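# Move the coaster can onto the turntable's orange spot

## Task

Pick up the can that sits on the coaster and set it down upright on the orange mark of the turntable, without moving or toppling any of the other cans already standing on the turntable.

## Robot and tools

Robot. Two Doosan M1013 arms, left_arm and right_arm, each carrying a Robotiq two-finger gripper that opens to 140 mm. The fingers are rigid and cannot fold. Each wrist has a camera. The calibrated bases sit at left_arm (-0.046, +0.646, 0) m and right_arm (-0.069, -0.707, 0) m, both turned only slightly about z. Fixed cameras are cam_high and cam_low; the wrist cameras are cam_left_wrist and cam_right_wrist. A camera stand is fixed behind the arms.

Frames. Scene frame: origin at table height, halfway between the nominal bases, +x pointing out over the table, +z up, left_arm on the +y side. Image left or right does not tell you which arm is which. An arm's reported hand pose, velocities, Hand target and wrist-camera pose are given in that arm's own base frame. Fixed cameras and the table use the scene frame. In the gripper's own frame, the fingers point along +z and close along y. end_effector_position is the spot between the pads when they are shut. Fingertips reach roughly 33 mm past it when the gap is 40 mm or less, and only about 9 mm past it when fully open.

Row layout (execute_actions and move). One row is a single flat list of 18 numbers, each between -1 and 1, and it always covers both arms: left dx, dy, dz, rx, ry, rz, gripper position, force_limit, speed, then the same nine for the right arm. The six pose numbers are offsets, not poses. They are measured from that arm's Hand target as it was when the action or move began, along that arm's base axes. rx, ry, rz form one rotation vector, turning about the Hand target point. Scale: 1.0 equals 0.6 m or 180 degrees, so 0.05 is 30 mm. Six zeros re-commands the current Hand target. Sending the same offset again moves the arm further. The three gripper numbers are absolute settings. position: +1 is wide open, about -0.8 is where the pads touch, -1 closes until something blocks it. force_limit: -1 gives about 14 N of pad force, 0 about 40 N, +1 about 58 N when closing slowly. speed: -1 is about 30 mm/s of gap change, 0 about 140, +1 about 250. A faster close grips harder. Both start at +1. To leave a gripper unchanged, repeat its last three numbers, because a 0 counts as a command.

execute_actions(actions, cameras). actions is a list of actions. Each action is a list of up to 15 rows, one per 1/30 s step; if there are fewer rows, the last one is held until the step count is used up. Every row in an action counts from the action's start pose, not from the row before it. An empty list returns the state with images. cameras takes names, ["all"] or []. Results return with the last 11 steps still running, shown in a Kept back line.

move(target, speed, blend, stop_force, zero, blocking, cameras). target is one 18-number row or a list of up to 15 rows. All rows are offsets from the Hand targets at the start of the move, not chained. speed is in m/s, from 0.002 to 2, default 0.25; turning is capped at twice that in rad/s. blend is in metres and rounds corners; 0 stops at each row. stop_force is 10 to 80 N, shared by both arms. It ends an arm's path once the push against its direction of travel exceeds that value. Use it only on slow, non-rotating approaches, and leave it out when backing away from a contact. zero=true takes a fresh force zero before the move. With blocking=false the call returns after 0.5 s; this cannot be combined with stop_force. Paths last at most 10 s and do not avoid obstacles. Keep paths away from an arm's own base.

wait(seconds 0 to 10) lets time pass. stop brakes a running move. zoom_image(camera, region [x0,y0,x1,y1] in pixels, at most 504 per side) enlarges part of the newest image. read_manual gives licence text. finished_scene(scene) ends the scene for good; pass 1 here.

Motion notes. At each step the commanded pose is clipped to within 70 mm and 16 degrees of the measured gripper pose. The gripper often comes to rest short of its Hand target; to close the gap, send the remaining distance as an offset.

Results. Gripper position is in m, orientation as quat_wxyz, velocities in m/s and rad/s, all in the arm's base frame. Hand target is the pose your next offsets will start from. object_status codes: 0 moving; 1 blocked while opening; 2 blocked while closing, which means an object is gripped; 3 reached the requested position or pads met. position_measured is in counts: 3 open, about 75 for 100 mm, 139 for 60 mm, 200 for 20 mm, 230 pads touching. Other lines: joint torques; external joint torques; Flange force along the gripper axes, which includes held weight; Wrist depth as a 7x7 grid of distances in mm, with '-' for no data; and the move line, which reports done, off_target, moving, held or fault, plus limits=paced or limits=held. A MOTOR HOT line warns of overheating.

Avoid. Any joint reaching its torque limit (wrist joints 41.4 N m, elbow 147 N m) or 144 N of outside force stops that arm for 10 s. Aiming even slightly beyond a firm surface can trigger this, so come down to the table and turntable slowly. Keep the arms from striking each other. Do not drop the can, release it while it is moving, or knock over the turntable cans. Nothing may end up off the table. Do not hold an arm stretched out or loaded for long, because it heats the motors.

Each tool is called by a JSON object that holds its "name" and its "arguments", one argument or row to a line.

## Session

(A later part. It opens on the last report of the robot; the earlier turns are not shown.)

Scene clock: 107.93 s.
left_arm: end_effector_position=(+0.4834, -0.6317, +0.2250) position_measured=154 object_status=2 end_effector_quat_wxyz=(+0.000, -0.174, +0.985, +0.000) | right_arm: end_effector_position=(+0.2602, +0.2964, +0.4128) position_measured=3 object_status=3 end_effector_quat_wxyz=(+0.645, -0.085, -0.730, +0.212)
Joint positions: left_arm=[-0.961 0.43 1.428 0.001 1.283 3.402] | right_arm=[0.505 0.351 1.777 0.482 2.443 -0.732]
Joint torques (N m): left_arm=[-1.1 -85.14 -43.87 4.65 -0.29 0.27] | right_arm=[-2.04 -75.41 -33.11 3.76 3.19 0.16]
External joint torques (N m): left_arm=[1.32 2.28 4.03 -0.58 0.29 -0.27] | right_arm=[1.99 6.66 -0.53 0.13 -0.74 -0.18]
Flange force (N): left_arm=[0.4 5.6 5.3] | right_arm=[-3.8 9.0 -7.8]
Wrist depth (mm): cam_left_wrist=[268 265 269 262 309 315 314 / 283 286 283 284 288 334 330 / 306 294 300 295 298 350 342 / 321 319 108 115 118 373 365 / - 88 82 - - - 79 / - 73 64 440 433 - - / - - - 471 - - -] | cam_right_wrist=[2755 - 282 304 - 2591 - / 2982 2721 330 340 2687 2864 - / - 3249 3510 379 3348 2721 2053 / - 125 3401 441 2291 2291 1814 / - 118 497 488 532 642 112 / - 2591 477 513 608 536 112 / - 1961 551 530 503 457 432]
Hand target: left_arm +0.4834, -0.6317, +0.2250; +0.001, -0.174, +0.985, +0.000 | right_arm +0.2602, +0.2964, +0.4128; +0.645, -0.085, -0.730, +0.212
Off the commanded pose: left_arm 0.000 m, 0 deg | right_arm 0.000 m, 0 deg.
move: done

{"name": "wait", "arguments": {
  "seconds": 1.42
}}

{"name": "move", "arguments": {
  "target": [0,0,-0.1667,0,0,0,-1,0,0,0,0,0,0,0,0,1,1,1],
  "speed": 0.3
}}

{"name": "execute_actions", "arguments": {
  "actions": [
    [[0,0,0,0,0,0,1,0,1,0,0,0,0,0,0,1,1,1]]
  ]
}}

{"name": "wait", "arguments": {
  "seconds": 0.2,
  "cameras": ["cam_high","cam_left_wrist"]
}}

{"name": "move", "arguments": {
  "target": [0,0,0.22,0,0,0,1,0,1,0,0,0,0,0,0,1,1,1],
  "speed": 0.3
}}

{"name": "wait", "arguments": {
  "seconds": 5.2,
  "cameras": ["cam_high","cam_low","cam_left_wrist"]
}}

Scene clock: 109.97 s.
left_arm: end_effector_position=(+0.4834, -0.6317, +0.2250) position_measured=154 object_status=2 end_effector_quat_wxyz=(+0.001, -0.174, +0.985, +0.000) | right_arm: end_effector_position=(+0.2602, +0.2964, +0.4128) position_measured=3 object_status=3 end_effector_quat_wxyz=(+0.645, -0.085, -0.730, +0.212)
Joint positions: left_arm=[-0.962 0.43 1.428 0.001 1.283 3.401] | right_arm=[0.505 0.351 1.777 0.482 2.443 -0.732]
Joint torques (N m): left_arm=[0.53 -84.74 -43.69 4.53 -0.33 0.09] | right_arm=[-1.8 -75.35 -33.09 3.74 3.24 0.18]
External joint torques (N m): left_arm=[-0.61 2.4 4.02 -0.5 0.34 -0.09] | right_arm=[1.84 6.75 -0.54 0.16 -0.8 -0.2]
Flange force (N): left_arm=[2.4 4.8 5.3] | right_arm=[-4.0 9.0 -7.9]
Wrist depth (mm): cam_left_wrist=[261 262 269 269 308 316 314 / 283 288 285 281 287 334 329 / 299 295 302 161 299 351 342 / 314 319 119 115 117 373 364 / - 88 82 - - - 79 / - 73 64 438 432 - - / - - - 471 - - -] | cam_right_wrist=[2366 - 282 305 3023 2755 844 / 2755 - 331 337 2591 2654 - / - - 3023 383 3568 2790 2622 / - 125 4031 436 2221 2134 1687 / - 135 499 490 527 638 112 / - 2340 478 509 605 537 112 / - 1961 613 527 513 459 436]
Hand target: left_arm +0.4834, -0.6317, +0.2250; +0.001, -0.174, +0.985, +0.000 | right_arm +0.2602, +0.2964, +0.4128; +0.645, -0.085, -0.730, +0.212
Tool commands: left_gripper/position=-1.0 left_gripper/force_limit=+0.0 left_gripper/speed=+0.0 right_gripper/position=+1.0 right_gripper/force_limit=+1.0 right_gripper/speed=+1.0
Off the commanded pose: left_arm 0.000 m, 0 deg | right_arm 0.000 m, 0 deg.
wait: 1.43 s; at rest from the start

Scene clock: 110.87 s.
left_arm: end_effector_position=(+0.4834, -0.6317, +0.1251) position_measured=154 object_status=2 end_effector_quat_wxyz=(+0.001, -0.174, +0.985, +0.000) | right_arm: end_effector_position=(+0.2602, +0.2964, +0.4128) position_measured=3 object_status=3 end_effector_quat_wxyz=(+0.645, -0.085, -0.730, +0.212)
Joint positions: left_arm=[-0.962 0.488 1.531 0.001 1.122 3.401] | right_arm=[0.505 0.351 1.777 0.482 2.443 -0.732]
Joint torques (N m): left_arm=[0.53 -87.44 -41.46 4.22 -0.26 0.14] | right_arm=[-1.9 -75.37 -33.17 3.73 3.18 0.18]
External joint torques (N m): left_arm=[-0.25 2.24 4.16 -0.42 0.26 -0.14] | right_arm=[2.21 6.77 -0.41 0.14 -0.74 -0.2]
Flange force (N): left_arm=[2.3 5.7 4.8] | right_arm=[-3.9 9.3 -7.6]
Wrist depth (mm): cam_left_wrist=[181 180 181 181 181 225 228 / 191 190 189 192 192 235 241 / 199 201 201 198 202 250 252 / 209 210 119 115 118 270 264 / - 88 82 - - - 79 / - 73 64 257 245 - - / - - - 262 340 - -] | cam_right_wrist=[2687 4442 283 303 - - - / 2244 - 325 337 - 2654 - / - - 359 381 2687 2473 - / 2291 125 3689 435 2366 150 1799 / - 117 497 496 528 627 112 / - 2473 472 515 608 541 112 / - 1893 548 531 504 458 434]
Hand target: left_arm +0.4834, -0.6317, +0.1250; +0.001, -0.174, +0.985, +0.000 | right_arm +0.2602, +0.2964, +0.4128; +0.645, -0.085, -0.730, +0.212
Off the commanded pose: left_arm 0.000 m, 0 deg | right_arm 0.000 m, 0 deg.
move: done

Scene clock: 111.00 s.
left_arm: end_effector_position=(+0.4834, -0.6317, +0.1250) position_measured=146 object_status=0 end_effector_quat_wxyz=(+0.001, -0.174, +0.985, +0.000) | right_arm: end_effector_position=(+0.2602, +0.2964, +0.4128) position_measured=3 object_status=3 end_effector_quat_wxyz=(+0.645, -0.085, -0.730, +0.212)
Joint positions: left_arm=[-0.962 0.488 1.531 0.001 1.122 3.401] | right_arm=[0.505 0.351 1.777 0.482 2.443 -0.732]
Joint torques (N m): left_arm=[0.73 -86.24 -40.05 4.31 -0.24 0.07] | right_arm=[-1.94 -75.52 -33.13 3.72 3.22 0.15]
External joint torques (N m): left_arm=[-0.73 1.12 2.79 -0.53 0.24 -0.07] | right_arm=[1.54 6.67 -0.56 0.18 -0.76 -0.17]
Flange force (N): left_arm=[2.3 4.1 2.9] | right_arm=[-4.0 8.6 -8.0]
Wrist depth (mm): cam_left_wrist=[181 181 183 181 181 225 228 / 192 192 192 192 191 235 241 / 199 201 204 198 201 249 252 / 208 209 118 114 118 269 264 / - 88 82 - - - 91 / - - 64 254 240 - - / - - - 264 342 - -] | cam_right_wrist=[- - 282 311 - 3109 - / - - 324 341 2502 2982 - / 2366 - 386 379 3298 2687 3023 / - 135 3753 438 2315 151 125 / - 125 498 492 524 640 112 / - 2315 475 516 608 539 112 / - 1893 552 532 509 456 434]
Hand target: left_arm +0.4834, -0.6317, +0.1250; +0.001, -0.174, +0.985, +0.000 | right_arm +0.2602, +0.2964, +0.4128; +0.645, -0.085, -0.730, +0.212
Off the commanded pose: left_arm 0.000 m, 0 deg | right_arm 0.000 m, 0 deg.
Kept back: 11 steps.
Step readings (end_effector_position of left_arm | right_arm):
0: (+0.4834, -0.6317, +0.1251) | (+0.2602, +0.2964, +0.4128)
1: (+0.4834, -0.6317, +0.1250) | (+0.2602, +0.2964, +0.4128)
2: (+0.4834, -0.6317, +0.1250) | (+0.2602, +0.2964, +0.4128)

Scene clock: 111.57 s.
left_arm: end_effector_position=(+0.4834, -0.6317, +0.1250) position_measured=3 object_status=0 end_effector_quat_wxyz=(+0.001, -0.174, +0.985, +0.000) | right_arm: end_effector_position=(+0.2602, +0.2964, +0.4128) position_measured=3 object_status=3 end_effector_quat_wxyz=(+0.645, -0.085, -0.730, +0.212)
Joint positions: left_arm=[-0.962 0.489 1.531 0.001 1.122 3.401] | right_arm=[0.505 0.351 1.777 0.482 2.443 -0.732]
Joint torques (N m): left_arm=[0 -86.66 -40.25 4.24 -0.31 0.05] | right_arm=[-2.01 -75.49 -33.19 3.77 3.21 0.17]
External joint torques (N m): left_arm=[-0.04 1.78 3.09 -0.46 0.31 -0.05] | right_arm=[2.1 6.86 -0.4 0.11 -0.76 -0.19]
Flange force (N): left_arm=[1.4 4.0 3.5] | right_arm=[-4.1 9.2 -7.7]
Wrist depth (mm): cam_left_wrist=[181 105 103 179 181 225 227 / 191 191 192 192 190 235 240 / 198 201 203 204 203 250 252 / 203 133 218 217 217 193 124 / - 232 232 194 229 292 112 / - 247 246 153 244 314 314 / - 271 270 155 339 340 342] | cam_right_wrist=[- 2790 282 304 - 2093 - / - 3065 321 341 5309 2827 2827 / - - 4732 381 3628 2790 2340 / - 125 4947 438 2392 2244 125 / - 117 495 492 526 631 112 / - 2291 479 517 613 535 112 / - 1961 552 537 506 457 433]
Hand target: left_arm +0.4834, -0.6317, +0.1250; +0.001, -0.174, +0.985, +0.000 | right_arm +0.2602, +0.2964, +0.4128; +0.645, -0.085, -0.730, +0.212
Tool commands: left_gripper/position=+1.0 left_gripper/force_limit=+0.0 left_gripper/speed=+1.0 right_gripper/position=+1.0 right_gripper/force_limit=+1.0 right_gripper/speed=+1.0
Off the commanded pose: left_arm 0.000 m, 0 deg | right_arm 0.000 m, 0 deg.
wait: 0.20 s; no rest
camera_calibration:
cam_left_wrist: T_world_to_cam=[[-0.324359, 0.945916, -0.00575313, 0.763586], [0.882366, 0.304748, 0.358551, -0.281865], [0.340913, 0.111223, -0.933492, 0.164495], [0, 0, 0, 1]] pos_world=[0.440306, -0.654686, 0.259011]
Images, in order (width x height): cam_high 672x504, cam_left_wrist 672x504.

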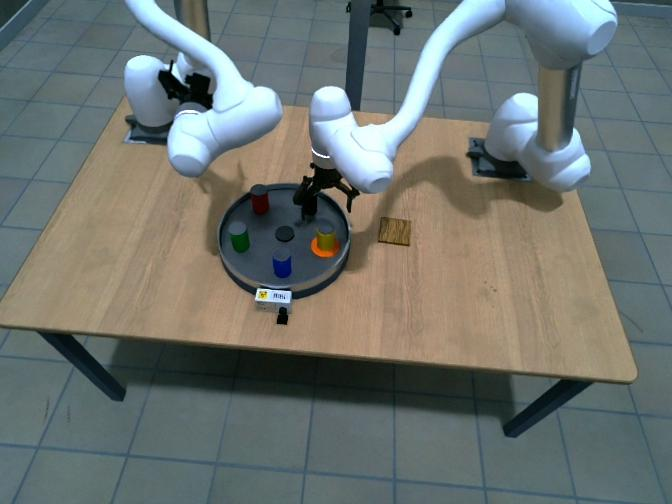

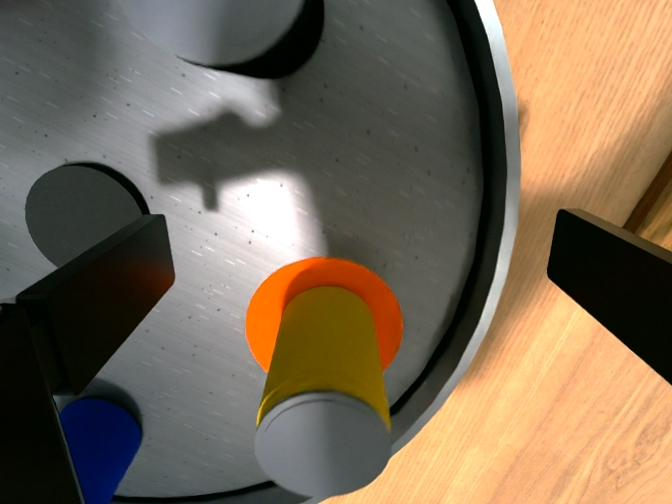

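Scene clock: 112.57 s.
left_arm: end_effector_position=(+0.4834, -0.6317, +0.2569) position_measured=3 object_status=3 end_effector_quat_wxyz=(+0.001, -0.174, +0.985, +0.000) | right_arm: end_effector_position=(+0.2602, +0.2964, +0.4128) position_measured=3 object_status=3 end_effector_quat_wxyz=(+0.645, -0.085, -0.730, +0.212)
Joint positions: left_arm=[-0.962 0.417 1.389 0.001 1.336 3.402] | right_arm=[0.505 0.351 1.777 0.482 2.443 -0.732]
Joint torques (N m): left_arm=[0.25 -82.94 -42.96 4.52 -0.19 0.07] | right_arm=[-2.04 -75.53 -33.09 3.73 3.23 0.18]
External joint torques (N m): left_arm=[0.01 1.42 2.79 -0.42 0.2 -0.07] | right_arm=[2.09 7.13 -0.46 0.15 -0.79 -0.2]
Flange force (N): left_arm=[1.3 3.9 3.8] | right_arm=[-4.2 9.6 -8.2]
Wrist depth (mm): cam_left_wrist=[289 297 297 297 338 341 341 / 314 314 314 315 356 363 360 / 333 330 334 327 337 380 373 / 324 134 355 350 400 401 124 / - 369 347 374 441 438 112 / - 412 480 469 472 472 472 / - 1453 513 510 513 510 512] | cam_right_wrist=[- - 283 304 - 2418 - / 2015 3065 330 336 - 2654 - / 2687 3298 4031 380 3689 2721 - / 2221 125 4442 436 2113 2267 125 / - 117 497 494 528 635 113 / - 2340 476 517 605 539 112 / - 1876 551 532 512 456 432]
Hand target: left_arm +0.4834, -0.6317, +0.2570; +0.001, -0.174, +0.985, +0.000 | right_arm +0.2602, +0.2964, +0.4128; +0.645, -0.085, -0.730, +0.212
Off the commanded pose: left_arm 0.000 m, 0 deg | right_arm 0.000 m, 0 deg.
move: done

Scene clock: 117.77 s.
left_arm: end_effector_position=(+0.4834, -0.6317, +0.2570) position_measured=3 object_status=3 end_effector_quat_wxyz=(+0.001, -0.174, +0.985, +0.000) | right_arm: end_effector_position=(+0.2602, +0.2964, +0.4128) position_measured=3 object_status=3 end_effector_quat_wxyz=(+0.645, -0.085, -0.730, +0.212)
Joint positions: left_arm=[-0.962 0.417 1.389 0.001 1.336 3.402] | right_arm=[0.505 0.351 1.777 0.482 2.443 -0.732]
Joint torques (N m): left_arm=[0.59 -83.13 -43.23 4.56 -0.31 0.14] | right_arm=[-1.99 -75.36 -33.23 3.78 3.2 0.19]
External joint torques (N m): left_arm=[-0.87 1.66 3.04 -0.48 0.32 -0.14] | right_arm=[2.09 6.5 -0.43 0.12 -0.75 -0.21]
Flange force (N): left_arm=[2.5 3.7 4.0] | right_arm=[-3.8 8.9 -7.4]
Wrist depth (mm): cam_left_wrist=[291 297 281 297 337 343 344 / 313 314 314 315 322 363 360 / 333 329 334 326 338 381 373 / 332 134 355 358 399 400 124 / - 303 370 375 438 437 112 / - 405 473 475 470 472 473 / - 1521 512 509 512 512 514] | cam_right_wrist=[- - 283 304 3628 2340 - / - - 323 339 3023 2418 - / - 4947 3689 379 3201 2827 2244 / - 125 - 435 488 144 1687 / - 136 498 491 528 627 113 / - 2244 482 516 608 544 112 / - 1997 554 526 509 454 432]
Hand target: left_arm +0.4834, -0.6317, +0.2570; +0.001, -0.174, +0.985, +0.000 | right_arm +0.2602, +0.2964, +0.4128; +0.645, -0.085, -0.730, +0.212
Tool commands: left_gripper/position=+1.0 left_gripper/force_limit=+0.0 left_gripper/speed=+1.0 right_gripper/position=+1.0 right_gripper/force_limit=+1.0 right_gripper/speed=+1.0
Off the commanded pose: left_arm 0.000 m, 0 deg | right_arm 0.000 m, 0 deg.
wait: 5.20 s; at rest by 0.17 s
camera_calibration:
cam_left_wrist: T_world_to_cam=[[-0.324359, 0.945916, -0.00575313, 0.764345], [0.882366, 0.304748, 0.358551, -0.329194], [0.340913, 0.111223, -0.933492, 0.287716], [0, 0, 0, 1]] pos_world=[0.440306, -0.654686, 0.391011]
Images, in order (width x height): cam_high 672x504, cam_low 672x504, cam_left_wrist 672x504.

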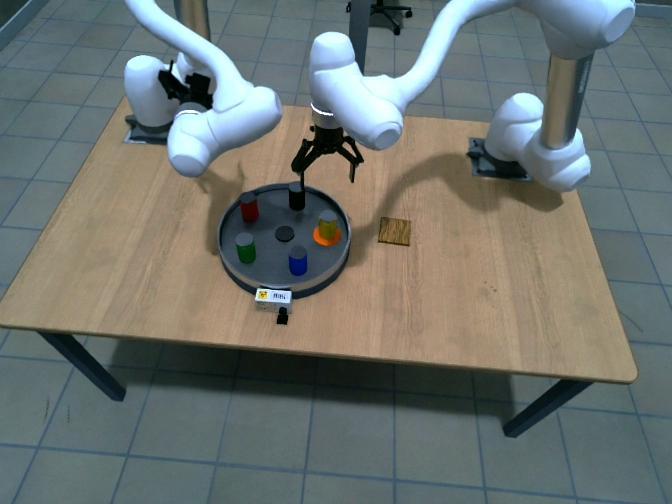

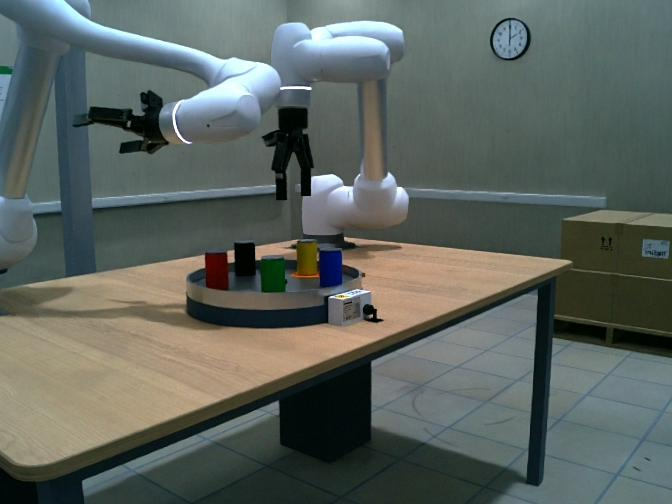

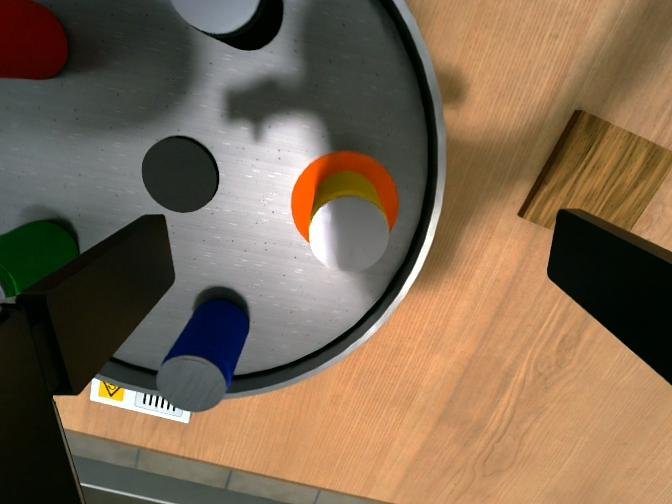

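Nailed, centred on the spot.

{"name": "finished_scene", "arguments": {
  "scene": 1
}}

The scene is finished: the task was done.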